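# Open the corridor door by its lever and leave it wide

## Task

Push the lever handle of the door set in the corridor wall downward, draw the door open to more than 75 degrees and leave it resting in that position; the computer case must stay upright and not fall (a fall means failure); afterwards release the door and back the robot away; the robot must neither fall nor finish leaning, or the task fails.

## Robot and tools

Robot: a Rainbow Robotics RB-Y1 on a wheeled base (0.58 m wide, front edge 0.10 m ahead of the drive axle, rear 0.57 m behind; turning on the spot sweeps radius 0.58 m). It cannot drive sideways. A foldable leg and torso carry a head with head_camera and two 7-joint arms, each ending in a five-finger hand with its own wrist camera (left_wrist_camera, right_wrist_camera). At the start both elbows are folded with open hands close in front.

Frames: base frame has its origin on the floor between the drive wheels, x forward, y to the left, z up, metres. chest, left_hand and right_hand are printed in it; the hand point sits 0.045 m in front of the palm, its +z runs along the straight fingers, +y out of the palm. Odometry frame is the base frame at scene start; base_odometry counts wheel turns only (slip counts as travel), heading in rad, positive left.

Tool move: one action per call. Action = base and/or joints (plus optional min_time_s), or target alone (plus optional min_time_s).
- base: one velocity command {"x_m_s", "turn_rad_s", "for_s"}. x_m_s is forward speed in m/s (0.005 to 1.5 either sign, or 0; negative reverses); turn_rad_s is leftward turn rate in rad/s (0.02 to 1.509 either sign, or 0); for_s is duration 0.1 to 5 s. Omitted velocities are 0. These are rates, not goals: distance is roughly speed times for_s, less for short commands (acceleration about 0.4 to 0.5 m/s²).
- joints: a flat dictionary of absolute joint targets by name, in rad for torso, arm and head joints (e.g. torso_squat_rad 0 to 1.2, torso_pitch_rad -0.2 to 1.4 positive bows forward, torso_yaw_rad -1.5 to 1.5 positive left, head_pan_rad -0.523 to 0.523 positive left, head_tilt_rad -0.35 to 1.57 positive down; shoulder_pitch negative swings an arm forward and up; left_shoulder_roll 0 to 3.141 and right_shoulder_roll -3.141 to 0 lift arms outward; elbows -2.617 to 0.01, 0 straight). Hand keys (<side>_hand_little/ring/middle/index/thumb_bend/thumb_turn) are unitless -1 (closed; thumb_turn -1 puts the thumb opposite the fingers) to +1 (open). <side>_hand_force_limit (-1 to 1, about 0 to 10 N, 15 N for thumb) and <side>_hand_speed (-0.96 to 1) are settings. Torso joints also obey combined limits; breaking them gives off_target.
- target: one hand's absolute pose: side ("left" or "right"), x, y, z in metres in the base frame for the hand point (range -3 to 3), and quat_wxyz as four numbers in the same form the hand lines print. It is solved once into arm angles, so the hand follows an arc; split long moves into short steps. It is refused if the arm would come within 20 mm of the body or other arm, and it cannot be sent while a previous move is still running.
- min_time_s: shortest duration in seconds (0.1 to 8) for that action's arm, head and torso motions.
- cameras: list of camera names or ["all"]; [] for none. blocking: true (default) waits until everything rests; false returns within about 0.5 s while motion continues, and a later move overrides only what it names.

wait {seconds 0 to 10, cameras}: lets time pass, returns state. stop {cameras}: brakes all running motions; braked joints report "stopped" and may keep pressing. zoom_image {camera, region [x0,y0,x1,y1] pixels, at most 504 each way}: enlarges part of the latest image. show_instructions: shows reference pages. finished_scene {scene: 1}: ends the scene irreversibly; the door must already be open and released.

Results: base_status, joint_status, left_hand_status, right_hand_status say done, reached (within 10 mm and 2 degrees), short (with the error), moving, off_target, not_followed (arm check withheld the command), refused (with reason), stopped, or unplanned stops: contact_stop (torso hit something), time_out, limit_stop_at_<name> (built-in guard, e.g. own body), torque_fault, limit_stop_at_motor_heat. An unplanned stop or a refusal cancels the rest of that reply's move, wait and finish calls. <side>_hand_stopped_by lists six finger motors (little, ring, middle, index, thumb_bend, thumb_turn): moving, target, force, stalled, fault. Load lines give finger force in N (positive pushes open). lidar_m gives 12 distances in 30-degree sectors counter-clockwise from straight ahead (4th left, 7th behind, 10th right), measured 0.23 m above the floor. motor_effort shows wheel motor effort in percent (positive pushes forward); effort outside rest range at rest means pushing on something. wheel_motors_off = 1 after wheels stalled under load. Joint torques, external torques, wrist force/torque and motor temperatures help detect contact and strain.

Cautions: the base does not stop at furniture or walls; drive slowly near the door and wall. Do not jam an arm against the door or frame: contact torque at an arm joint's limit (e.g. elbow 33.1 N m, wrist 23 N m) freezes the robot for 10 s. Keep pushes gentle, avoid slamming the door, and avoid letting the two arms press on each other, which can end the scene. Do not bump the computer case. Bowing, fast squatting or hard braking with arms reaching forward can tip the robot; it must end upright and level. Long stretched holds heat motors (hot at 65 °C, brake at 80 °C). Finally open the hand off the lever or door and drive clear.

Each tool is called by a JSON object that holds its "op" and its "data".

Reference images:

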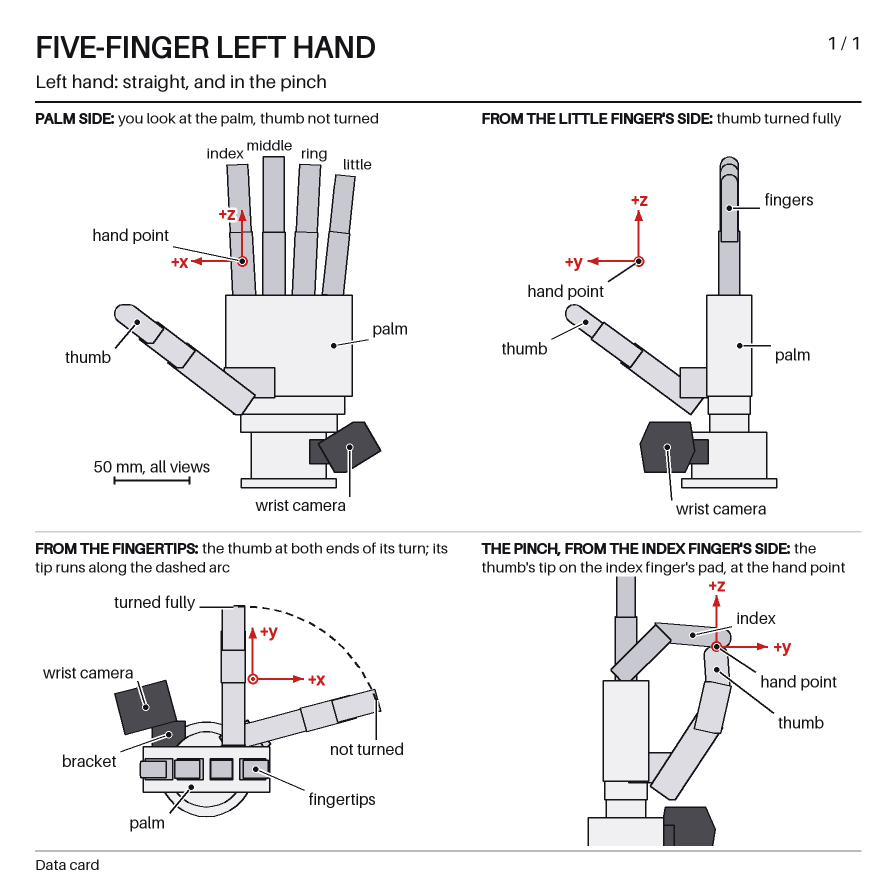

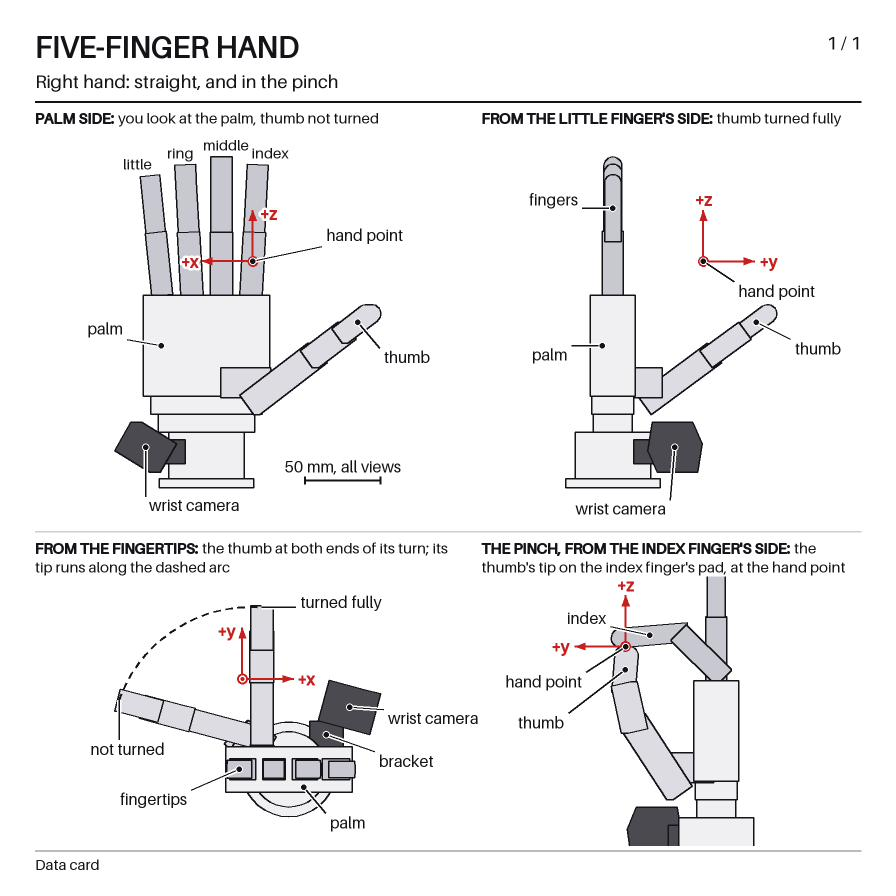

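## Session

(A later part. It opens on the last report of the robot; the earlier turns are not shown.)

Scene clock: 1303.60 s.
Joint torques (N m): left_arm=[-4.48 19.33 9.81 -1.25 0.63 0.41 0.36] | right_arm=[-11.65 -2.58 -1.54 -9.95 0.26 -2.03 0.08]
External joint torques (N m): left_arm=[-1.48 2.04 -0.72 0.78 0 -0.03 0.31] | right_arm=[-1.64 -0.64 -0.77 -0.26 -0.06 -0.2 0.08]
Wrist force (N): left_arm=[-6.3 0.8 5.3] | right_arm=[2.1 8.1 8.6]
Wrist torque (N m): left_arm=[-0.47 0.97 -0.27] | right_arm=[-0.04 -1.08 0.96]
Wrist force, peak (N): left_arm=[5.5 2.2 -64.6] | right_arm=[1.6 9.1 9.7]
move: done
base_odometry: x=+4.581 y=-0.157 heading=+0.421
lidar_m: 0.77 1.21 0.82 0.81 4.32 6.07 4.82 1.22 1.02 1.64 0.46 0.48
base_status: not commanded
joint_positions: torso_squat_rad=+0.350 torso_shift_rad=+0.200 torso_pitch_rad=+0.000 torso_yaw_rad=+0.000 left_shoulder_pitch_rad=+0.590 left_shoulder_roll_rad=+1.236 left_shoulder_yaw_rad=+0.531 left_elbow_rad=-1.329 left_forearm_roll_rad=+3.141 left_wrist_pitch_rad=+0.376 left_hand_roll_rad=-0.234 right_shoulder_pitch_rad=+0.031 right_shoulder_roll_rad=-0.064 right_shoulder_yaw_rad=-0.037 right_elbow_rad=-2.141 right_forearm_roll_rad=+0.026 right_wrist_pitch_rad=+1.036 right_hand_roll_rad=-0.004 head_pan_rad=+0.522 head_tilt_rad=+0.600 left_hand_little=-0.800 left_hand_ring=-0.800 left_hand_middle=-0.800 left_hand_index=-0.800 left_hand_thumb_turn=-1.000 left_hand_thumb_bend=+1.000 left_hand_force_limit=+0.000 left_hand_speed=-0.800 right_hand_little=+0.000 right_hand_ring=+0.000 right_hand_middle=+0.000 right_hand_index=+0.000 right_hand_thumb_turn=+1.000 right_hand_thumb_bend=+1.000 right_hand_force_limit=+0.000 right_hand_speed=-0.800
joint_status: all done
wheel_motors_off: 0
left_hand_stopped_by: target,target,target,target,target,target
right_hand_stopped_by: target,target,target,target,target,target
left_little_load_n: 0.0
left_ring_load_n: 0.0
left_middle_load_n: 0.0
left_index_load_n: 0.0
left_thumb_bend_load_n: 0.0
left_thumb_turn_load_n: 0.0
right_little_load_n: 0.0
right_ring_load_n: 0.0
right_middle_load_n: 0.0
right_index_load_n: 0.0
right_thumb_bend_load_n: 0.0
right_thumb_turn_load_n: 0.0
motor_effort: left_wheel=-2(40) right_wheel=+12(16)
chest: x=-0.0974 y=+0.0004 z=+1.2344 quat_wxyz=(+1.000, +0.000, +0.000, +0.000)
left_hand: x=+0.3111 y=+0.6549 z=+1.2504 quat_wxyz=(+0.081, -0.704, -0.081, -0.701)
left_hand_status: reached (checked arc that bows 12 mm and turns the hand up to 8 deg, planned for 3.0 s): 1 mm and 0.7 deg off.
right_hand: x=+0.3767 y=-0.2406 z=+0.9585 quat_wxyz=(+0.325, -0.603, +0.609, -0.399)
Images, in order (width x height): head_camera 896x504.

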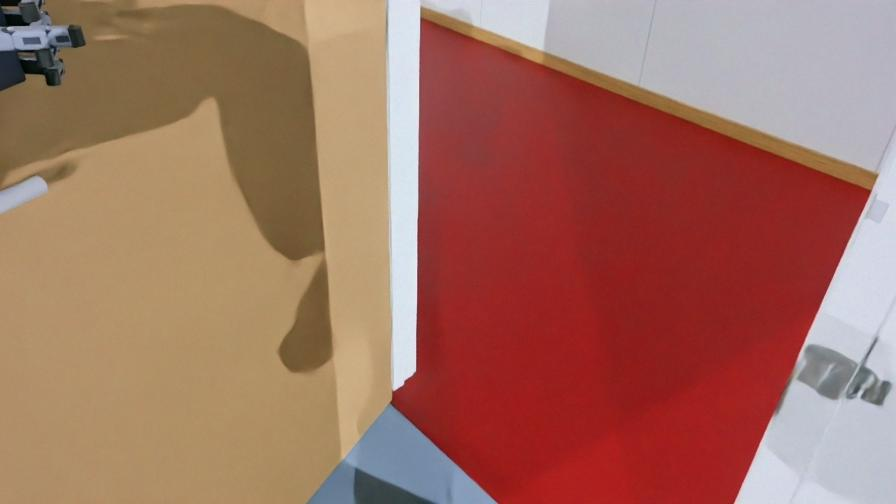

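{"op": "move", "data": {"target": {"side": "left", "x": 0.33, "y": 0.57, "z": 1.25, "quat_wxyz": [-0.175, 0.685, 0.175, 0.685]}, "min_time_s": 2}}

{"op": "move", "data": {"base": {"turn_rad_s": 0.2, "for_s": 1.5}, "cameras": ["head_camera"]}}

Scene clock: 1354.73 s.
Joint torques (N m): left_arm=[-4.73 13.21 13.03 -4.5 -1.26 0.65 0.07] | right_arm=[-11.17 -1.61 -1.07 -10.21 0.52 -1.99 -0.29]
External joint torques (N m): left_arm=[-1.74 0.39 3.25 -0.13 -0.4 -0.06 0.02] | right_arm=[-1.16 0.33 -0.31 -0.52 0.19 -0.16 -0.29]
Wrist force (N): left_arm=[-6.4 0.2 5.6] | right_arm=[2.0 8.1 8.7]
Wrist torque (N m): left_arm=[-0.54 0.99 -0.38] | right_arm=[-0.01 -1.08 0.96]
Wrist force, peak (N): left_arm=[-6.9 0.7 5.5] | right_arm=[1.9 8.8 9.7]
move: done
base_odometry: x=+4.581 y=-0.157 heading=+0.421
lidar_m: 0.77 1.22 0.83 0.81 4.31 6.05 4.81 1.23 1.01 1.63 0.45 0.49
base_status: not commanded
joint_positions: torso_squat_rad=+0.350 torso_shift_rad=+0.200 torso_pitch_rad=+0.000 torso_yaw_rad=+0.000 left_shoulder_pitch_rad=+0.584 left_shoulder_roll_rad=+0.959 left_shoulder_yaw_rad=+0.560 left_elbow_rad=-2.067 left_forearm_roll_rad=+3.047 left_wrist_pitch_rad=-0.470 left_hand_roll_rad=-0.381 right_shoulder_pitch_rad=+0.031 right_shoulder_roll_rad=-0.064 right_shoulder_yaw_rad=-0.037 right_elbow_rad=-2.141 right_forearm_roll_rad=+0.026 right_wrist_pitch_rad=+1.036 right_hand_roll_rad=-0.004 head_pan_rad=+0.522 head_tilt_rad=+0.600 left_hand_little=-0.800 left_hand_ring=-0.800 left_hand_middle=-0.800 left_hand_index=-0.800 left_hand_thumb_turn=-1.000 left_hand_thumb_bend=+1.000 left_hand_force_limit=+0.000 left_hand_speed=-0.800 right_hand_little=+0.000 right_hand_ring=+0.000 right_hand_middle=+0.000 right_hand_index=+0.000 right_hand_thumb_turn=+1.000 right_hand_thumb_bend=+1.000 right_hand_force_limit=+0.000 right_hand_speed=-0.800
joint_status: all done
wheel_motors_off: 0
left_hand_stopped_by: target,target,target,target,target,target
right_hand_stopped_by: target,target,target,target,target,target
left_little_load_n: 0.0
left_ring_load_n: 0.0
left_middle_load_n: 0.0
left_index_load_n: -0.5
left_thumb_bend_load_n: 0.0
left_thumb_turn_load_n: 0.0
right_little_load_n: 0.0
right_ring_load_n: 0.0
right_middle_load_n: 0.0
right_index_load_n: 0.0
right_thumb_bend_load_n: 0.0
right_thumb_turn_load_n: -0.5
motor_effort: left_wheel=-2(3) right_wheel=+12(12)
chest: x=-0.0974 y=+0.0004 z=+1.2344 quat_wxyz=(+1.000, +0.000, +0.000, +0.000)
left_hand: x=+0.3296 y=+0.5699 z=+1.2498 quat_wxyz=(+0.174, -0.686, -0.174, -0.685)
left_hand_status: reached (checked arc that bows 22 mm and turns the hand up to 15 deg, planned for 2.0 s): 0 mm and 0.2 deg off.
right_hand: x=+0.3767 y=-0.2406 z=+0.9585 quat_wxyz=(+0.325, -0.603, +0.609, -0.399)
pictures: none

Scene clock: 1356.97 s.
Joint torques (N m): left_arm=[-4.48 12.41 13.52 -4.46 -1.17 0.58 -0.2] | right_arm=[-11.17 -2.59 -1.26 -10.3 0.31 -1.86 -0.02]
External joint torques (N m): left_arm=[-1.5 -0.41 3.74 -0.08 -0.31 -0.13 -0.24] | right_arm=[-1.16 -0.65 -0.49 -0.6 -0.01 -0.03 -0.02]
Wrist force (N): left_arm=[-6.3 0.9 5.0] | right_arm=[1.2 9.0 8.7]
Wrist torque (N m): left_arm=[-0.39 0.96 -0.40] | right_arm=[0.14 -0.92 0.92]
Wrist force, peak (N): left_arm=[-6.7 1.2 5.7] | right_arm=[1.0 8.8 9.6]
move: done
base_odometry: x=+4.581 y=-0.157 heading=+0.720
lidar_m: 3.21 0.92 0.79 3.63 5.24 7.05 1.57 1.21 1.01 0.47 0.45 0.77
base_status: done (sent for 1.5 of 1.5 s)
joint_positions: torso_squat_rad=+0.350 torso_shift_rad=+0.200 torso_pitch_rad=+0.000 torso_yaw_rad=+0.000 left_shoulder_pitch_rad=+0.584 left_shoulder_roll_rad=+0.959 left_shoulder_yaw_rad=+0.560 left_elbow_rad=-2.067 left_forearm_roll_rad=+3.047 left_wrist_pitch_rad=-0.470 left_hand_roll_rad=-0.381 right_shoulder_pitch_rad=+0.031 right_shoulder_roll_rad=-0.064 right_shoulder_yaw_rad=-0.037 right_elbow_rad=-2.141 right_forearm_roll_rad=+0.026 right_wrist_pitch_rad=+1.036 right_hand_roll_rad=-0.004 head_pan_rad=+0.522 head_tilt_rad=+0.600 left_hand_little=-0.800 left_hand_ring=-0.800 left_hand_middle=-0.800 left_hand_index=-0.800 left_hand_thumb_turn=-1.000 left_hand_thumb_bend=+1.000 left_hand_force_limit=+0.000 left_hand_speed=-0.800 right_hand_little=+0.000 right_hand_ring=+0.000 right_hand_middle=+0.000 right_hand_index=+0.000 right_hand_thumb_turn=+1.000 right_hand_thumb_bend=+1.000 right_hand_force_limit=+0.000 right_hand_speed=-0.800
joint_status: not commanded
wheel_motors_off: 0
left_hand_stopped_by: target,target,target,target,target,target
right_hand_stopped_by: target,target,target,target,target,target
left_little_load_n: 0.0
left_ring_load_n: 0.0
left_middle_load_n: 0.0
left_index_load_n: 0.0
left_thumb_bend_load_n: 0.0
left_thumb_turn_load_n: 0.0
right_little_load_n: 0.0
right_ring_load_n: 0.0
right_middle_load_n: 0.0
right_index_load_n: 0.0
right_thumb_bend_load_n: 0.0
right_thumb_turn_load_n: 0.0
motor_effort: left_wheel=+0(20) right_wheel=+10(34)
chest: x=-0.0974 y=+0.0004 z=+1.2344 quat_wxyz=(+1.000, +0.000, +0.000, +0.000)
left_hand: x=+0.3297 y=+0.5699 z=+1.2498 quat_wxyz=(+0.174, -0.686, -0.174, -0.685)
right_hand: x=+0.3767 y=-0.2406 z=+0.9585 quat_wxyz=(+0.325, -0.603, +0.609, -0.399)
Images, in order (width x height): head_camera 896x504.

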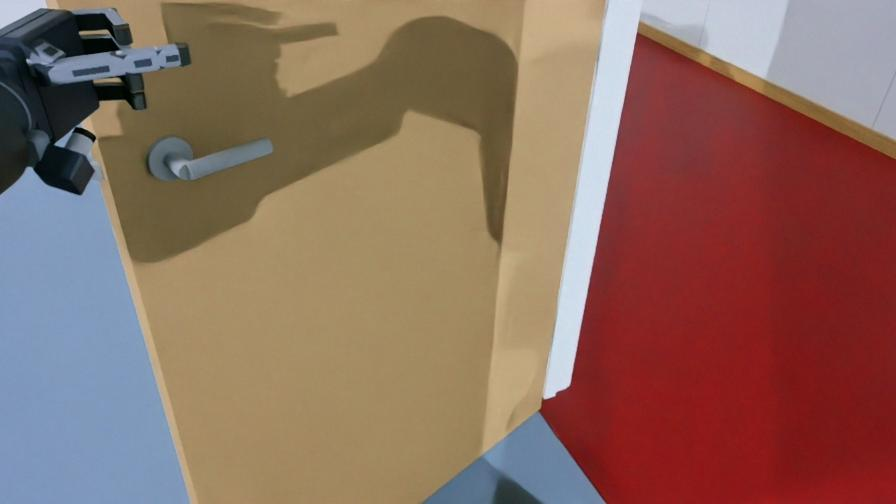

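{"op": "move", "data": {"base": {"x_m_s": 0.1, "for_s": 2.0}, "cameras": ["head_camera"]}}

Scene clock: 1383.23 s.
Joint torques (N m): left_arm=[-4.31 12.68 13.07 -4.39 -1.11 0.77 0.09] | right_arm=[-11.43 -2.07 -0.63 -10.04 0.1 -1.96 -0.05]
External joint torques (N m): left_arm=[-1.32 -0.14 3.29 -0.01 -0.25 0.06 0.04] | right_arm=[-1.42 -0.13 0.14 -0.34 -0.23 -0.13 -0.05]
Wrist force (N): left_arm=[-6.2 1.0 5.0] | right_arm=[1.6 8.2 8.9]
Wrist torque (N m): left_arm=[-0.41 0.95 -0.40] | right_arm=[0.00 -1.00 0.94]
Wrist force, peak (N): left_arm=[-6.9 0.8 5.5] | right_arm=[1.6 9.1 9.6]
move: done
base_odometry: x=+4.731 y=-0.025 heading=+0.720
lidar_m: 3.02 0.87 0.73 0.75 5.29 3.98 1.78 1.15 2.03 0.42 0.61 0.58
base_status: done (sent for 2 of 2 s)
joint_positions: torso_squat_rad=+0.350 torso_shift_rad=+0.200 torso_pitch_rad=+0.000 torso_yaw_rad=+0.000 left_shoulder_pitch_rad=+0.583 left_shoulder_roll_rad=+0.959 left_shoulder_yaw_rad=+0.560 left_elbow_rad=-2.067 left_forearm_roll_rad=+3.047 left_wrist_pitch_rad=-0.470 left_hand_roll_rad=-0.381 right_shoulder_pitch_rad=+0.031 right_shoulder_roll_rad=-0.064 right_shoulder_yaw_rad=-0.037 right_elbow_rad=-2.141 right_forearm_roll_rad=+0.026 right_wrist_pitch_rad=+1.036 right_hand_roll_rad=-0.004 head_pan_rad=+0.522 head_tilt_rad=+0.600 left_hand_little=-0.800 left_hand_ring=-0.800 left_hand_middle=-0.800 left_hand_index=-0.800 left_hand_thumb_turn=-1.000 left_hand_thumb_bend=+1.000 left_hand_force_limit=+0.000 left_hand_speed=-0.800 right_hand_little=+0.000 right_hand_ring=+0.000 right_hand_middle=+0.000 right_hand_index=+0.000 right_hand_thumb_turn=+1.000 right_hand_thumb_bend=+1.000 right_hand_force_limit=+0.000 right_hand_speed=-0.800
joint_status: not commanded
wheel_motors_off: 0
left_hand_stopped_by: target,target,target,target,target,target
right_hand_stopped_by: target,target,target,target,target,target
left_little_load_n: 0.0
left_ring_load_n: 0.0
left_middle_load_n: 0.0
left_index_load_n: -0.5
left_thumb_bend_load_n: 0.0
left_thumb_turn_load_n: 0.0
right_little_load_n: 0.0
right_ring_load_n: 0.0
right_middle_load_n: 0.0
right_index_load_n: 0.0
right_thumb_bend_load_n: 0.0
right_thumb_turn_load_n: -0.5
motor_effort: left_wheel=-2(31) right_wheel=-3(45)
chest: x=-0.0973 y=+0.0004 z=+1.2344 quat_wxyz=(+1.000, +0.000, +0.000, +0.000)
left_hand: x=+0.3298 y=+0.5698 z=+1.2498 quat_wxyz=(+0.174, -0.686, -0.174, -0.685)
right_hand: x=+0.3768 y=-0.2406 z=+0.9585 quat_wxyz=(+0.325, -0.603, +0.609, -0.399)
Images, in order (width x height): head_camera 896x504.

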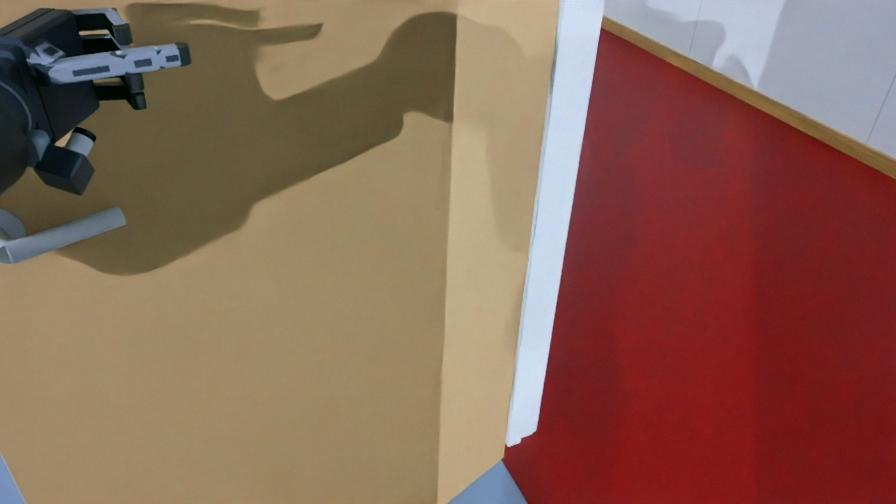

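{"op": "move", "data": {"target": {"side": "left", "x": 0.34, "y": 0.64, "z": 1.25, "quat_wxyz": [-0.14, 0.693, 0.14, 0.693]}, "min_time_s": 2.5}}

{"op": "move", "data": {"target": {"side": "left", "x": 0.35, "y": 0.71, "z": 1.25, "quat_wxyz": [-0.14, 0.693, 0.14, 0.693]}, "min_time_s": 3, "cameras": ["head_camera"]}}

Scene clock: 1405.30 s.
Joint torques (N m): left_arm=[-5.57 17.83 9.87 -2.3 0.12 0.73 0.39] | right_arm=[-11.64 -2.38 -1.24 -10.33 0.26 -2 -0.3]
External joint torques (N m): left_arm=[-1.81 1.78 -0.91 0.91 0.29 0.11 0.34] | right_arm=[-1.64 -0.43 -0.47 -0.63 -0.07 -0.17 -0.3]
Wrist force (N): left_arm=[-6.3 0.6 4.6] | right_arm=[1.7 8.4 8.7]
Wrist torque (N m): left_arm=[-0.43 0.98 -0.26] | right_arm=[-0.01 -1.01 0.94]
Wrist force, peak (N): left_arm=[-7.4 9.4 -3.3] | right_arm=[1.6 9.2 9.4]
move: done
base_odometry: x=+4.731 y=-0.025 heading=+0.720
lidar_m: 3.04 0.91 0.77 0.80 5.29 3.98 1.78 1.16 2.03 0.41 0.61 0.59
base_status: not commanded
joint_positions: torso_squat_rad=+0.350 torso_shift_rad=+0.200 torso_pitch_rad=+0.000 torso_yaw_rad=+0.000 left_shoulder_pitch_rad=+0.548 left_shoulder_roll_rad=+1.137 left_shoulder_yaw_rad=+0.544 left_elbow_rad=-1.630 left_forearm_roll_rad=+3.141 left_wrist_pitch_rad=-0.063 left_hand_roll_rad=-0.330 right_shoulder_pitch_rad=+0.031 right_shoulder_roll_rad=-0.064 right_shoulder_yaw_rad=-0.037 right_elbow_rad=-2.141 right_forearm_roll_rad=+0.026 right_wrist_pitch_rad=+1.036 right_hand_roll_rad=-0.004 head_pan_rad=+0.522 head_tilt_rad=+0.600 left_hand_little=-0.800 left_hand_ring=-0.800 left_hand_middle=-0.800 left_hand_index=-0.800 left_hand_thumb_turn=-1.000 left_hand_thumb_bend=+1.000 left_hand_force_limit=+0.000 left_hand_speed=-0.800 right_hand_little=+0.000 right_hand_ring=+0.000 right_hand_middle=+0.000 right_hand_index=+0.000 right_hand_thumb_turn=+1.000 right_hand_thumb_bend=+1.000 right_hand_force_limit=+0.000 right_hand_speed=-0.800
joint_status: all done
wheel_motors_off: 0
left_hand_stopped_by: target,target,target,target,target,target
right_hand_stopped_by: target,target,target,target,target,target
left_little_load_n: -0.5
left_ring_load_n: 0.0
left_middle_load_n: 0.0
left_index_load_n: 0.0
left_thumb_bend_load_n: 0.0
left_thumb_turn_load_n: 0.0
right_little_load_n: 0.0
right_ring_load_n: 0.0
right_middle_load_n: 0.0
right_index_load_n: 0.0
right_thumb_bend_load_n: 0.0
right_thumb_turn_load_n: 0.0
motor_effort: left_wheel=-2(2) right_wheel=-3(4)
chest: x=-0.0973 y=+0.0004 z=+1.2344 quat_wxyz=(+1.000, +0.000, +0.000, +0.000)
left_hand: x=+0.3393 y=+0.6400 z=+1.2501 quat_wxyz=(+0.142, -0.693, -0.142, -0.692)
left_hand_status: reached (checked arc that bows 13 mm and turns the hand up to 5 deg, planned for 2.5 s): 1 mm and 0.3 deg off.
right_hand: x=+0.3767 y=-0.2406 z=+0.9585 quat_wxyz=(+0.325, -0.603, +0.609, -0.399)
pictures: none

Scene clock: 1408.63 s.
Joint torques (N m): left_arm=[-7.19 22.24 8.81 -1.63 0.1 0.57 0.42] | right_arm=[-10.87 -2.74 -1.03 -9.88 0.31 -1.86 0.07]
External joint torques (N m): left_arm=[-1.91 1.93 -1.09 0.92 -0.2 0.06 0.38] | right_arm=[-0.86 -0.8 -0.26 -0.18 -0.01 -0.03 0.07]
Wrist force (N): left_arm=[-6.7 0.6 5.1] | right_arm=[1.8 8.1 8.7]
Wrist torque (N m): left_arm=[-0.47 1.02 -0.26] | right_arm=[0.00 -1.03 0.94]
Wrist force, peak (N): left_arm=[-4.7 13.6 -4.3] | right_arm=[1.2 9.1 9.3]
move: done
base_odometry: x=+4.731 y=-0.025 heading=+0.720
lidar_m: 3.03 0.96 0.87 0.91 5.29 3.98 1.76 1.16 2.03 0.42 0.61 0.59
base_status: not commanded
joint_positions: torso_squat_rad=+0.350 torso_shift_rad=+0.200 torso_pitch_rad=+0.000 torso_yaw_rad=+0.000 left_shoulder_pitch_rad=+0.342 left_shoulder_roll_rad=+1.269 left_shoulder_yaw_rad=+0.382 left_elbow_rad=-1.187 left_forearm_roll_rad=+3.138 left_wrist_pitch_rad=+0.195 left_hand_roll_rad=-0.270 right_shoulder_pitch_rad=+0.031 right_shoulder_roll_rad=-0.064 right_shoulder_yaw_rad=-0.037 right_elbow_rad=-2.141 right_forearm_roll_rad=+0.026 right_wrist_pitch_rad=+1.036 right_hand_roll_rad=-0.004 head_pan_rad=+0.522 head_tilt_rad=+0.600 left_hand_little=-0.800 left_hand_ring=-0.800 left_hand_middle=-0.800 left_hand_index=-0.800 left_hand_thumb_turn=-1.000 left_hand_thumb_bend=+1.000 left_hand_force_limit=+0.000 left_hand_speed=-0.800 right_hand_little=+0.000 right_hand_ring=+0.000 right_hand_middle=+0.000 right_hand_index=+0.000 right_hand_thumb_turn=+1.000 right_hand_thumb_bend=+1.000 right_hand_force_limit=+0.000 right_hand_speed=-0.800
joint_status: all done
wheel_motors_off: 0
left_hand_stopped_by: target,target,target,target,target,target
right_hand_stopped_by: target,target,target,target,target,target
left_little_load_n: 0.0
left_ring_load_n: 0.0
left_middle_load_n: 0.0
left_index_load_n: 0.0
left_thumb_bend_load_n: 0.0
left_thumb_turn_load_n: -0.5
right_little_load_n: 0.0
right_ring_load_n: 0.0
right_middle_load_n: 0.0
right_index_load_n: 0.0
right_thumb_bend_load_n: 0.0
right_thumb_turn_load_n: 0.0
motor_effort: left_wheel=-2(2) right_wheel=-4(5)
chest: x=-0.0973 y=+0.0004 z=+1.2344 quat_wxyz=(+1.000, +0.000, +0.000, +0.000)
left_hand: x=+0.3494 y=+0.7096 z=+1.2501 quat_wxyz=(+0.143, -0.694, -0.143, -0.691)
left_hand_status: reached (checked arc that bows 13 mm and turns the hand up to 3 deg, planned for 3.0 s): 1 mm and 0.5 deg off.
right_hand: x=+0.3767 y=-0.2406 z=+0.9585 quat_wxyz=(+0.325, -0.603, +0.609, -0.399)
Images, in order (width x height): head_camera 896x504.

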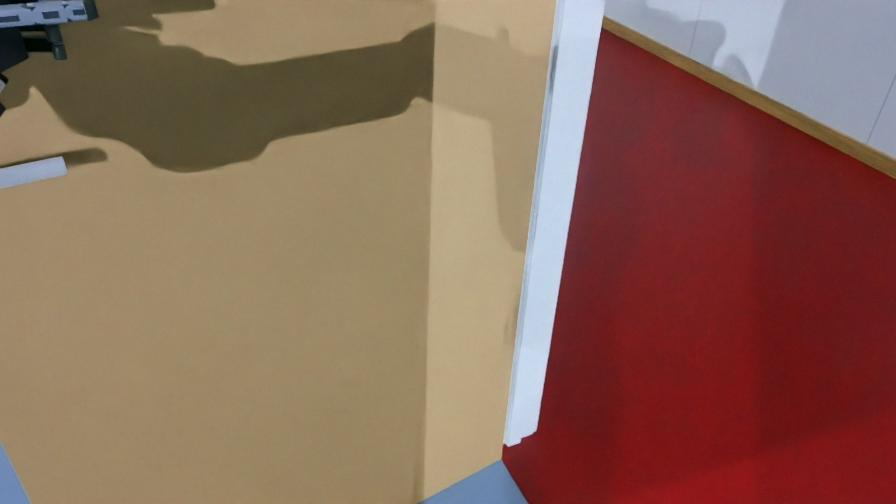

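{"op": "move", "data": {"target": {"side": "left", "x": 0.365, "y": 0.765, "z": 1.25, "quat_wxyz": [-0.175, 0.685, 0.175, 0.685]}, "min_time_s": 3, "cameras": ["head_camera"]}}

Scene clock: 1420.03 s.
Joint torques (N m): left_arm=[-9.04 24.81 6.92 -1.73 -0.1 0.86 0.04] | right_arm=[-11.22 -2.69 -1.16 -9.88 0.38 -1.81 0.01]
External joint torques (N m): left_arm=[-1.9 1.63 -1.18 1.03 -0.48 0.34 -0.01] | right_arm=[-1.21 -0.74 -0.4 -0.18 0.06 0.02 0.01]
Wrist force (N): left_arm=[-6.5 0.5 4.8] | right_arm=[1.1 8.4 9.0]
Wrist torque (N m): left_arm=[-0.47 0.98 -0.39] | right_arm=[-0.01 -0.91 0.90]
Wrist force, peak (N): left_arm=[-7.2 1.1 5.0] | right_arm=[1.5 9.0 9.4]
move: done
base_odometry: x=+4.731 y=-0.025 heading=+0.720
lidar_m: 3.02 0.95 0.87 0.92 5.30 3.98 1.77 1.16 2.03 0.41 0.62 0.59
base_status: not commanded
joint_positions: torso_squat_rad=+0.350 torso_shift_rad=+0.200 torso_pitch_rad=+0.000 torso_yaw_rad=+0.000 left_shoulder_pitch_rad=+0.052 left_shoulder_roll_rad=+1.305 left_shoulder_yaw_rad=+0.189 left_elbow_rad=-0.872 left_forearm_roll_rad=+3.117 left_wrist_pitch_rad=+0.239 left_hand_roll_rad=-0.275 right_shoulder_pitch_rad=+0.031 right_shoulder_roll_rad=-0.064 right_shoulder_yaw_rad=-0.037 right_elbow_rad=-2.141 right_forearm_roll_rad=+0.026 right_wrist_pitch_rad=+1.036 right_hand_roll_rad=-0.004 head_pan_rad=+0.522 head_tilt_rad=+0.600 left_hand_little=-0.800 left_hand_ring=-0.800 left_hand_middle=-0.800 left_hand_index=-0.800 left_hand_thumb_turn=-1.000 left_hand_thumb_bend=+1.000 left_hand_force_limit=+0.000 left_hand_speed=-0.800 right_hand_little=+0.000 right_hand_ring=+0.000 right_hand_middle=+0.000 right_hand_index=+0.000 right_hand_thumb_turn=+1.000 right_hand_thumb_bend=+1.000 right_hand_force_limit=+0.000 right_hand_speed=-0.800
joint_status: all done
wheel_motors_off: 0
left_hand_stopped_by: target,target,target,target,target,target
right_hand_stopped_by: target,target,target,target,target,target
left_little_load_n: 0.0
left_ring_load_n: 0.0
left_middle_load_n: 0.0
left_index_load_n: -0.5
left_thumb_bend_load_n: 0.0
left_thumb_turn_load_n: -0.5
right_little_load_n: 0.0
right_ring_load_n: 0.0
right_middle_load_n: 0.0
right_index_load_n: 0.0
right_thumb_bend_load_n: 0.0
right_thumb_turn_load_n: -0.5
motor_effort: left_wheel=-2(2) right_wheel=-3(4)
chest: x=-0.0973 y=+0.0004 z=+1.2344 quat_wxyz=(+1.000, +0.000, +0.000, +0.000)
left_hand: x=+0.3645 y=+0.7645 z=+1.2500 quat_wxyz=(+0.178, -0.685, -0.178, -0.683)
left_hand_status: reached (checked arc that bows 7 mm and turns the hand up to 6 deg, planned for 3.0 s): 1 mm and 0.5 deg off.
right_hand: x=+0.3767 y=-0.2406 z=+0.9585 quat_wxyz=(+0.325, -0.603, +0.609, -0.399)
Images, in order (width x height): head_camera 896x504.

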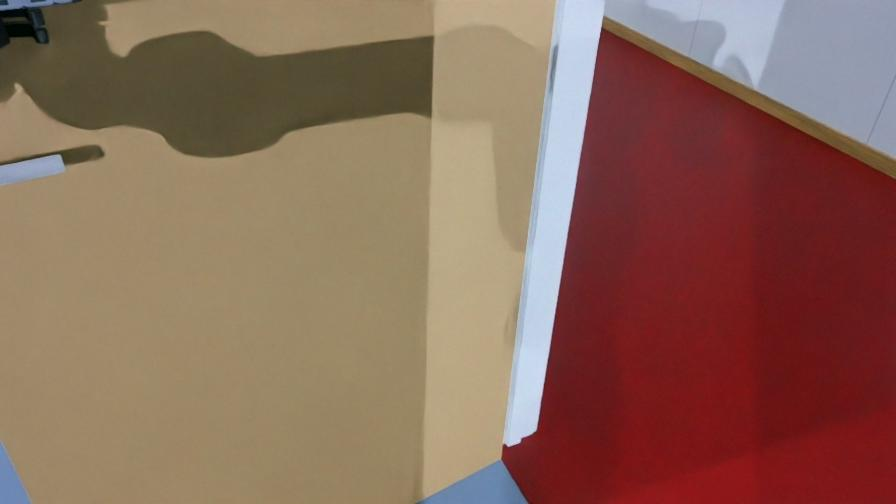

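{"op": "move", "data": {"target": {"side": "left", "x": 0.40, "y": 0.66, "z": 1.25, "quat_wxyz": [-0.14, 0.693, 0.14, 0.693]}, "min_time_s": 2}}

{"op": "move", "data": {"base": {"x_m_s": 0.06, "turn_rad_s": 0.1, "for_s": 2.0}, "cameras": ["head_camera"]}}

Scene clock: 1450.13 s.
Joint torques (N m): left_arm=[-6.55 19.95 13.69 -3.76 0.17 0.45 -0.11] | right_arm=[-11.32 -2.95 -1.46 -10 0.18 -2.02 -0.16]
External joint torques (N m): left_arm=[0.73 0.21 3.52 -0.54 0.22 -0.14 -0.16] | right_arm=[-1.31 -1.01 -0.69 -0.31 -0.14 -0.18 -0.16]
Wrist force (N): left_arm=[-6.3 0.5 5.2] | right_arm=[1.5 8.1 8.9]
Wrist torque (N m): left_arm=[-0.47 1.02 -0.39] | right_arm=[0.01 -1.02 0.93]
Wrist force, peak (N): left_arm=[-6.9 1.2 5.6] | right_arm=[1.3 8.9 9.6]
move: done
base_odometry: x=+4.731 y=-0.025 heading=+0.720
lidar_m: 3.02 0.96 0.88 0.92 5.29 3.98 1.77 1.16 2.03 0.41 0.61 0.59
base_status: not commanded
joint_positions: torso_squat_rad=+0.350 torso_shift_rad=+0.200 torso_pitch_rad=+0.000 torso_yaw_rad=+0.000 left_shoulder_pitch_rad=+0.216 left_shoulder_roll_rad=+1.234 left_shoulder_yaw_rad=+0.296 left_elbow_rad=-1.331 left_forearm_roll_rad=+3.122 left_wrist_pitch_rad=+0.008 left_hand_roll_rad=-0.313 right_shoulder_pitch_rad=+0.031 right_shoulder_roll_rad=-0.064 right_shoulder_yaw_rad=-0.037 right_elbow_rad=-2.141 right_forearm_roll_rad=+0.026 right_wrist_pitch_rad=+1.036 right_hand_roll_rad=-0.004 head_pan_rad=+0.522 head_tilt_rad=+0.600 left_hand_little=-0.800 left_hand_ring=-0.800 left_hand_middle=-0.800 left_hand_index=-0.800 left_hand_thumb_turn=-1.000 left_hand_thumb_bend=+1.000 left_hand_force_limit=+0.000 left_hand_speed=-0.800 right_hand_little=+0.000 right_hand_ring=+0.000 right_hand_middle=+0.000 right_hand_index=+0.000 right_hand_thumb_turn=+1.000 right_hand_thumb_bend=+1.000 right_hand_force_limit=+0.000 right_hand_speed=-0.800
joint_status: all done
wheel_motors_off: 0
left_hand_stopped_by: target,target,target,target,target,target
right_hand_stopped_by: target,target,target,target,target,target
left_little_load_n: 0.0
left_ring_load_n: 0.0
left_middle_load_n: 0.0
left_index_load_n: 0.0
left_thumb_bend_load_n: 0.0
left_thumb_turn_load_n: 0.0
right_little_load_n: 0.0
right_ring_load_n: 0.0
right_middle_load_n: 0.0
right_index_load_n: 0.0
right_thumb_bend_load_n: 0.0
right_thumb_turn_load_n: 0.0
motor_effort: left_wheel=-2(2) right_wheel=-3(4)
chest: x=-0.0973 y=+0.0004 z=+1.2344 quat_wxyz=(+1.000, +0.000, +0.000, +0.000)
left_hand: x=+0.3992 y=+0.6599 z=+1.2500 quat_wxyz=(+0.137, -0.693, -0.137, -0.694)
left_hand_status: reached (checked arc that bows 9 mm and turns the hand up to 8 deg, planned for 2.0 s): 1 mm and 0.5 deg off.
right_hand: x=+0.3767 y=-0.2406 z=+0.9585 quat_wxyz=(+0.325, -0.603, +0.609, -0.399)
pictures: none

Scene clock: 1452.83 s.
Joint torques (N m): left_arm=[-7.38 20.28 12.71 -3.08 0.12 0.54 -0.04] | right_arm=[-10.78 -5.82 -5.76 -10.25 2.71 -2.27 -0.11]
External joint torques (N m): left_arm=[-0.1 0.54 2.54 0.14 0.16 -0.05 -0.08] | right_arm=[-0.76 -3.9 -5 -0.55 2.39 -0.44 -0.11]
Wrist force (N): left_arm=[-6.5 0.5 4.8] | right_arm=[-8.5 8.6 5.8]
Wrist torque (N m): left_arm=[-0.46 1.00 -0.41] | right_arm=[0.06 -0.96 0.78]
Wrist force, peak (N): left_arm=[-7.1 0.6 5.5] | right_arm=[-14.8 21.8 -21.7]
move: done
base_odometry: x=+4.813 y=+0.062 heading=+0.920
lidar_m: 1.14 0.84 0.82 3.61 3.83 3.71 1.53 1.26 0.44 0.46 0.50 0.48
base_status: done (sent for 2 of 2 s)
joint_positions: torso_squat_rad=+0.350 torso_shift_rad=+0.200 torso_pitch_rad=+0.000 torso_yaw_rad=+0.000 left_shoulder_pitch_rad=+0.217 left_shoulder_roll_rad=+1.234 left_shoulder_yaw_rad=+0.296 left_elbow_rad=-1.331 left_forearm_roll_rad=+3.122 left_wrist_pitch_rad=+0.008 left_hand_roll_rad=-0.313 right_shoulder_pitch_rad=+0.031 right_shoulder_roll_rad=-0.063 right_shoulder_yaw_rad=-0.036 right_elbow_rad=-2.141 right_forearm_roll_rad=+0.025 right_wrist_pitch_rad=+1.036 right_hand_roll_rad=-0.004 head_pan_rad=+0.522 head_tilt_rad=+0.600 left_hand_little=-0.800 left_hand_ring=-0.800 left_hand_middle=-0.800 left_hand_index=-0.800 left_hand_thumb_turn=-1.000 left_hand_thumb_bend=+1.000 left_hand_force_limit=+0.000 left_hand_speed=-0.800 right_hand_little=-0.001 right_hand_ring=+0.000 right_hand_middle=+0.000 right_hand_index=+0.000 right_hand_thumb_turn=+1.000 right_hand_thumb_bend=+1.000 right_hand_force_limit=+0.000 right_hand_speed=-0.800
joint_status: not commanded
wheel_motors_off: 0
left_hand_stopped_by: target,target,target,target,target,target
right_hand_stopped_by: target,target,target,target,target,target
left_little_load_n: 0.0
left_ring_load_n: 0.0
left_middle_load_n: 0.0
left_index_load_n: 0.0
left_thumb_bend_load_n: 0.0
left_thumb_turn_load_n: 0.0
right_little_load_n: -4.5
right_ring_load_n: 0.0
right_middle_load_n: 0.0
right_index_load_n: 0.0
right_thumb_bend_load_n: 0.0
right_thumb_turn_load_n: -0.5
motor_effort: left_wheel=-3(25) right_wheel=+6(54)
chest: x=-0.0974 y=+0.0005 z=+1.2344 quat_wxyz=(+1.000, +0.000, +0.000, +0.000)
left_hand: x=+0.3990 y=+0.6601 z=+1.2500 quat_wxyz=(+0.137, -0.693, -0.137, -0.694)
right_hand: x=+0.3768 y=-0.2395 z=+0.9585 quat_wxyz=(+0.326, -0.603, +0.609, -0.398)
Images, in order (width x height): head_camera 896x504.

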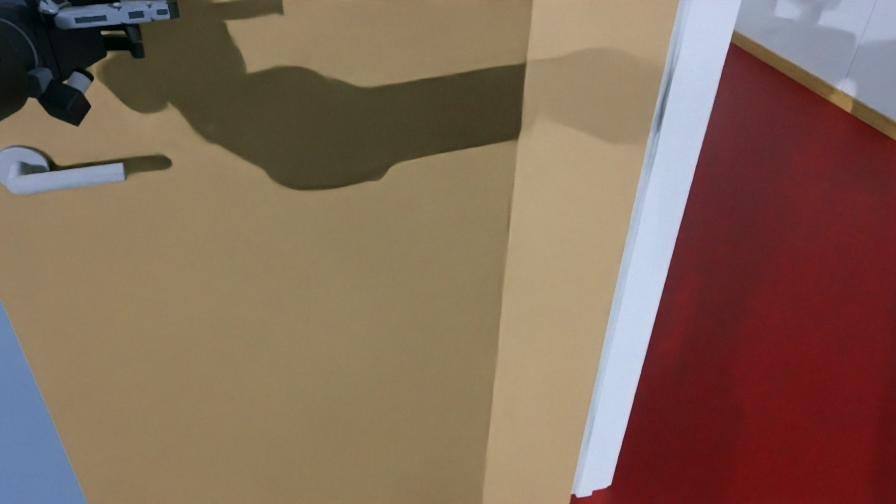

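{"op": "move", "data": {"target": {"side": "right", "x": 0.31, "y": -0.19, "z": 0.9585, "quat_wxyz": [0.326, -0.603, 0.609, -0.398]}, "min_time_s": 1.5, "cameras": ["right_wrist_camera", "head_camera"]}}

Scene clock: 1465.97 s.
Joint torques (N m): left_arm=[-7.13 20.27 12.81 -2.86 0.28 0.69 -0.22] | right_arm=[-5.78 0.97 0.21 -10.74 0.6 -1.7 -0.36]
External joint torques (N m): left_arm=[0.15 0.53 2.64 0.37 0.33 0.1 -0.27] | right_arm=[0.05 -0.09 0.01 -1.06 0.16 0.11 -0.36]
Wrist force (N): left_arm=[-6.2 0.9 4.9] | right_arm=[1.0 8.9 9.0]
Wrist torque (N m): left_arm=[-0.40 0.95 -0.38] | right_arm=[0.13 -0.92 0.83]
Wrist force, peak (N): left_arm=[-7.0 1.0 5.4] | right_arm=[-8.9 9.3 6.2]
move: done
base_odometry: x=+4.813 y=+0.062 heading=+0.920
lidar_m: 1.13 0.85 0.81 3.61 3.83 3.71 1.53 1.25 0.43 0.46 0.50 0.48
base_status: not commanded
joint_positions: torso_squat_rad=+0.350 torso_shift_rad=+0.200 torso_pitch_rad=+0.000 torso_yaw_rad=+0.000 left_shoulder_pitch_rad=+0.217 left_shoulder_roll_rad=+1.234 left_shoulder_yaw_rad=+0.296 left_elbow_rad=-1.331 left_forearm_roll_rad=+3.122 left_wrist_pitch_rad=+0.008 left_hand_roll_rad=-0.313 right_shoulder_pitch_rad=+0.287 right_shoulder_roll_rad=+0.000 right_shoulder_yaw_rad=+0.205 right_elbow_rad=-2.373 right_forearm_roll_rad=+0.230 right_wrist_pitch_rad=+1.039 right_hand_roll_rad=-0.085 head_pan_rad=+0.522 head_tilt_rad=+0.600 left_hand_little=-0.800 left_hand_ring=-0.800 left_hand_middle=-0.800 left_hand_index=-0.800 left_hand_thumb_turn=-1.000 left_hand_thumb_bend=+1.000 left_hand_force_limit=+0.000 left_hand_speed=-0.800 right_hand_little=+0.000 right_hand_ring=+0.000 right_hand_middle=+0.000 right_hand_index=+0.000 right_hand_thumb_turn=+1.000 right_hand_thumb_bend=+1.000 right_hand_force_limit=+0.000 right_hand_speed=-0.800
joint_status: all done
wheel_motors_off: 0
left_hand_stopped_by: target,target,target,target,target,target
right_hand_stopped_by: target,target,target,target,target,target
left_little_load_n: 0.0
left_ring_load_n: 0.0
left_middle_load_n: 0.0
left_index_load_n: 0.0
left_thumb_bend_load_n: 0.0
left_thumb_turn_load_n: 0.0
right_little_load_n: 0.0
right_ring_load_n: 0.0
right_middle_load_n: 0.0
right_index_load_n: 0.0
right_thumb_bend_load_n: 0.0
right_thumb_turn_load_n: 0.0
motor_effort: left_wheel=-4(4) right_wheel=+5(7)
chest: x=-0.0974 y=+0.0004 z=+1.2344 quat_wxyz=(+1.000, +0.000, +0.000, +0.000)
left_hand: x=+0.3991 y=+0.6600 z=+1.2500 quat_wxyz=(+0.137, -0.693, -0.137, -0.694)
right_hand: x=+0.3101 y=-0.1902 z=+0.9587 quat_wxyz=(+0.327, -0.604, +0.609, -0.398)
right_hand_status: reached (checked arc that bows 7 mm and turns the hand up to 1 deg, planned for 1.5 s): 0 mm and 0.1 deg off.
pictures: head_camera, right_wrist_camera
Images, in order (width x height): head_camera 896x504, right_wrist_camera 504x504.

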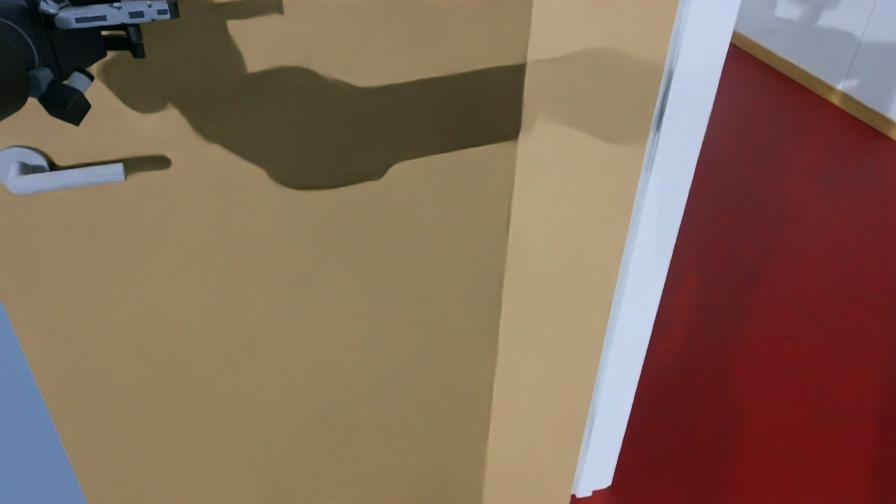

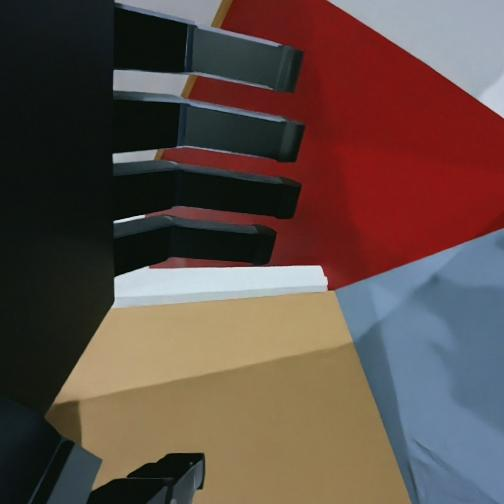

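{"op": "move", "data": {"target": {"side": "left", "x": 0.435, "y": 0.695, "z": 1.25, "quat_wxyz": [-0.14, 0.693, 0.14, 0.693]}, "min_time_s": 4}}

{"op": "move", "data": {"target": {"side": "left", "x": 0.46, "y": 0.725, "z": 1.25, "quat_wxyz": [-0.14, 0.693, 0.14, 0.693]}, "min_time_s": 4, "cameras": ["head_camera"]}}

Scene clock: 1479.83 s.
Joint torques (N m): left_arm=[-11.59 23.63 7.45 -1.77 0.26 0.81 0.35] | right_arm=[-5.73 1.41 0.64 -10.86 0.4 -1.73 -0.27]
External joint torques (N m): left_arm=[-1.76 1.6 -1.17 1.28 0.07 0.23 0.31] | right_arm=[0.1 0.35 0.43 -1.18 -0.04 0.08 -0.27]
Wrist force (N): left_arm=[-6.6 0.5 4.9] | right_arm=[1.1 8.5 8.1]
Wrist torque (N m): left_arm=[-0.48 1.02 -0.27] | right_arm=[0.08 -0.88 0.84]
Wrist force, peak (N): left_arm=[-6.9 1.4 5.5] | right_arm=[2.1 9.2 8.7]
move: done
base_odometry: x=+4.813 y=+0.062 heading=+0.920
lidar_m: 1.13 0.85 0.83 3.60 3.83 3.71 1.53 1.26 0.44 0.45 0.50 0.48
base_status: not commanded
joint_positions: torso_squat_rad=+0.350 torso_shift_rad=+0.200 torso_pitch_rad=+0.000 torso_yaw_rad=+0.000 left_shoulder_pitch_rad=-0.113 left_shoulder_roll_rad=+1.280 left_shoulder_yaw_rad=+0.036 left_elbow_rad=-0.978 left_forearm_roll_rad=+3.124 left_wrist_pitch_rad=+0.133 left_hand_roll_rad=-0.304 right_shoulder_pitch_rad=+0.287 right_shoulder_roll_rad=+0.000 right_shoulder_yaw_rad=+0.205 right_elbow_rad=-2.373 right_forearm_roll_rad=+0.230 right_wrist_pitch_rad=+1.039 right_hand_roll_rad=-0.085 head_pan_rad=+0.522 head_tilt_rad=+0.600 left_hand_little=-0.800 left_hand_ring=-0.800 left_hand_middle=-0.800 left_hand_index=-0.800 left_hand_thumb_turn=-1.000 left_hand_thumb_bend=+1.000 left_hand_force_limit=+0.000 left_hand_speed=-0.800 right_hand_little=+0.000 right_hand_ring=+0.000 right_hand_middle=+0.000 right_hand_index=+0.000 right_hand_thumb_turn=+1.000 right_hand_thumb_bend=+1.000 right_hand_force_limit=+0.000 right_hand_speed=-0.800
joint_status: all done
wheel_motors_off: 0
left_hand_stopped_by: target,target,target,target,target,target
right_hand_stopped_by: target,target,target,target,target,target
left_little_load_n: 0.0
left_ring_load_n: 0.0
left_middle_load_n: 0.0
left_index_load_n: 0.0
left_thumb_bend_load_n: 0.0
left_thumb_turn_load_n: 0.0
right_little_load_n: 0.0
right_ring_load_n: 0.0
right_middle_load_n: 0.0
right_index_load_n: 0.0
right_thumb_bend_load_n: 0.0
right_thumb_turn_load_n: 0.0
motor_effort: left_wheel=-4(4) right_wheel=+6(7)
chest: x=-0.0974 y=+0.0004 z=+1.2344 quat_wxyz=(+1.000, +0.000, +0.000, +0.000)
left_hand: x=+0.4342 y=+0.6945 z=+1.2502 quat_wxyz=(+0.144, -0.693, -0.144, -0.692)
left_hand_status: reached (checked arc that bows 9 mm and turns the hand up to 2 deg, planned for 4.0 s): 1 mm and 0.6 deg off.
right_hand: x=+0.3101 y=-0.1902 z=+0.9587 quat_wxyz=(+0.327, -0.604, +0.609, -0.398)
pictures: none

Scene clock: 1484.17 s.
Joint torques (N m): left_arm=[-15.02 19.69 1.63 -2.65 0.39 0.71 0.56] | right_arm=[-5.8 1.81 0.58 -11.04 0.59 -1.61 -0.33]
External joint torques (N m): left_arm=[-1.93 -0.3 -1.77 0.86 -0.41 0.22 0.52] | right_arm=[0.02 0.75 0.38 -1.36 0.15 0.2 -0.33]
Wrist force (N): left_arm=[-6.8 0.9 5.1] | right_arm=[1.4 8.8 8.6]
Wrist torque (N m): left_arm=[-0.42 1.03 -0.27] | right_arm=[0.09 -0.93 0.85]
Wrist force, peak (N): left_arm=[-6.9 0.7 5.5] | right_arm=[1.3 9.1 9.0]
move: done
base_odometry: x=+4.813 y=+0.062 heading=+0.920
lidar_m: 1.13 0.87 0.87 3.61 3.83 3.71 1.53 1.26 0.44 0.46 0.50 0.48
base_status: not commanded
joint_positions: torso_squat_rad=+0.350 torso_shift_rad=+0.200 torso_pitch_rad=+0.000 torso_yaw_rad=+0.000 left_shoulder_pitch_rad=-0.682 left_shoulder_roll_rad=+1.209 left_shoulder_yaw_rad=-0.317 left_elbow_rad=-0.267 left_forearm_roll_rad=+2.993 left_wrist_pitch_rad=+0.479 left_hand_roll_rad=-0.261 right_shoulder_pitch_rad=+0.287 right_shoulder_roll_rad=+0.000 right_shoulder_yaw_rad=+0.205 right_elbow_rad=-2.373 right_forearm_roll_rad=+0.230 right_wrist_pitch_rad=+1.039 right_hand_roll_rad=-0.085 head_pan_rad=+0.522 head_tilt_rad=+0.600 left_hand_little=-0.800 left_hand_ring=-0.800 left_hand_middle=-0.800 left_hand_index=-0.800 left_hand_thumb_turn=-1.000 left_hand_thumb_bend=+1.000 left_hand_force_limit=+0.000 left_hand_speed=-0.800 right_hand_little=+0.000 right_hand_ring=+0.000 right_hand_middle=+0.000 right_hand_index=+0.000 right_hand_thumb_turn=+1.000 right_hand_thumb_bend=+1.000 right_hand_force_limit=+0.000 right_hand_speed=-0.800
joint_status: all done
wheel_motors_off: 0
left_hand_stopped_by: target,target,target,target,target,target
right_hand_stopped_by: target,target,target,target,target,target
left_little_load_n: 0.0
left_ring_load_n: 0.0
left_middle_load_n: 0.0
left_index_load_n: 0.5
left_thumb_bend_load_n: 0.0
left_thumb_turn_load_n: -0.5
right_little_load_n: 0.0
right_ring_load_n: 0.0
right_middle_load_n: 0.0
right_index_load_n: 0.0
right_thumb_bend_load_n: 0.0
right_thumb_turn_load_n: 0.0
motor_effort: left_wheel=-4(4) right_wheel=+6(7)
chest: x=-0.0974 y=+0.0004 z=+1.2344 quat_wxyz=(+1.000, +0.000, +0.000, +0.000)
left_hand: x=+0.4596 y=+0.7246 z=+1.2500 quat_wxyz=(+0.145, -0.694, -0.147, -0.690)
left_hand_status: reached (checked arc that bows 25 mm and turns the hand up to 4 deg, as near as the solve gets, planned for 4.0 s): 1 mm and 1.1 deg off.
right_hand: x=+0.3101 y=-0.1902 z=+0.9587 quat_wxyz=(+0.327, -0.604, +0.609, -0.398)
Images, in order (width x height): head_camera 896x504.

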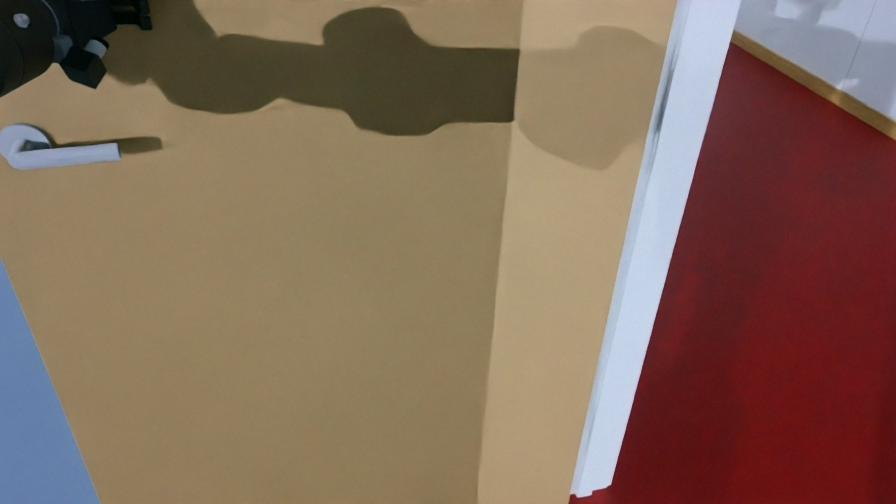

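{"op": "move", "data": {"target": {"side": "left", "x": 0.42, "y": 0.62, "z": 1.25, "quat_wxyz": [-0.14, 0.693, 0.14, 0.693]}, "min_time_s": 3, "cameras": ["head_camera"]}}

Scene clock: 1499.33 s.
Joint torques (N m): left_arm=[-7.23 18.4 13.11 -4.15 -0.21 0.52 -0.26] | right_arm=[-5.09 2.09 1.11 -10.81 0.49 -1.72 -0.49]
External joint torques (N m): left_arm=[0.79 -0.12 2.81 -0.34 0.16 -0.19 -0.31] | right_arm=[0.73 1.04 0.9 -1.13 0.05 0.09 -0.49]
Wrist force (N): left_arm=[-6.8 0.7 5.0] | right_arm=[1.2 8.2 8.5]
Wrist torque (N m): left_arm=[-0.45 1.05 -0.41] | right_arm=[0.01 -0.93 0.82]
Wrist force, peak (N): left_arm=[-7.3 0.7 5.2] | right_arm=[1.8 9.2 8.7]
move: done
base_odometry: x=+4.813 y=+0.062 heading=+0.920
lidar_m: 1.12 0.87 0.86 3.62 3.83 3.72 1.54 1.26 0.43 0.46 0.50 0.49
base_status: not commanded
joint_positions: torso_squat_rad=+0.350 torso_shift_rad=+0.200 torso_pitch_rad=+0.000 torso_yaw_rad=+0.000 left_shoulder_pitch_rad=+0.182 left_shoulder_roll_rad=+1.179 left_shoulder_yaw_rad=+0.283 left_elbow_rad=-1.495 left_forearm_roll_rad=+3.132 left_wrist_pitch_rad=-0.171 left_hand_roll_rad=-0.383 right_shoulder_pitch_rad=+0.287 right_shoulder_roll_rad=+0.000 right_shoulder_yaw_rad=+0.205 right_elbow_rad=-2.373 right_forearm_roll_rad=+0.230 right_wrist_pitch_rad=+1.039 right_hand_roll_rad=-0.085 head_pan_rad=+0.522 head_tilt_rad=+0.600 left_hand_little=-0.800 left_hand_ring=-0.800 left_hand_middle=-0.800 left_hand_index=-0.800 left_hand_thumb_turn=-1.000 left_hand_thumb_bend=+1.000 left_hand_force_limit=+0.000 left_hand_speed=-0.800 right_hand_little=+0.000 right_hand_ring=+0.000 right_hand_middle=+0.000 right_hand_index=+0.000 right_hand_thumb_turn=+1.000 right_hand_thumb_bend=+1.000 right_hand_force_limit=+0.000 right_hand_speed=-0.800
joint_status: all done
wheel_motors_off: 0
left_hand_stopped_by: target,target,target,target,target,target
right_hand_stopped_by: target,target,target,target,target,target
left_little_load_n: 0.0
left_ring_load_n: 0.0
left_middle_load_n: 0.0
left_index_load_n: 0.0
left_thumb_bend_load_n: 0.0
left_thumb_turn_load_n: 0.0
right_little_load_n: 0.0
right_ring_load_n: 0.0
right_middle_load_n: 0.0
right_index_load_n: 0.0
right_thumb_bend_load_n: 0.0
right_thumb_turn_load_n: 0.0
motor_effort: left_wheel=-4(4) right_wheel=+6(7)
chest: x=-0.0974 y=+0.0004 z=+1.2344 quat_wxyz=(+1.000, +0.000, +0.000, +0.000)
left_hand: x=+0.4200 y=+0.6199 z=+1.2498 quat_wxyz=(+0.140, -0.693, -0.140, -0.693)
left_hand_status: reached (checked arc that bows 38 mm and turns the hand up to 7 deg, planned for 3.0 s): 0 mm and 0.0 deg off.
right_hand: x=+0.3102 y=-0.1902 z=+0.9587 quat_wxyz=(+0.327, -0.604, +0.609, -0.398)
Images, in order (width x height): head_camera 896x504.

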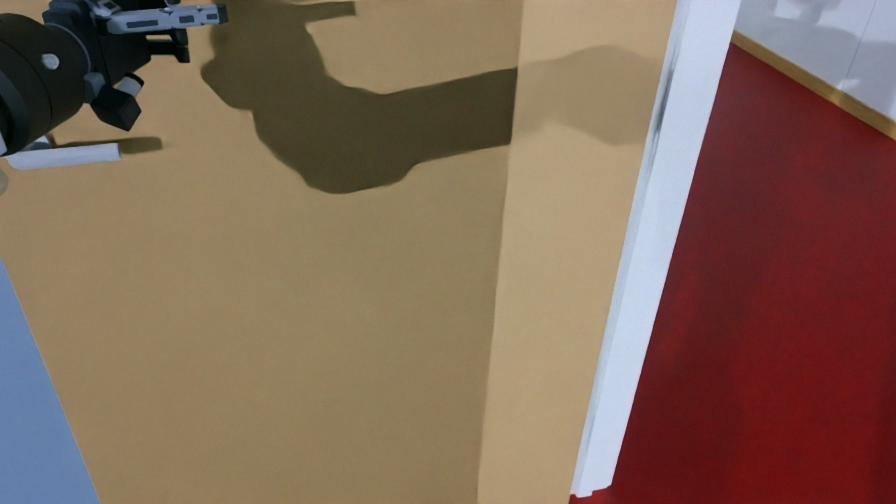

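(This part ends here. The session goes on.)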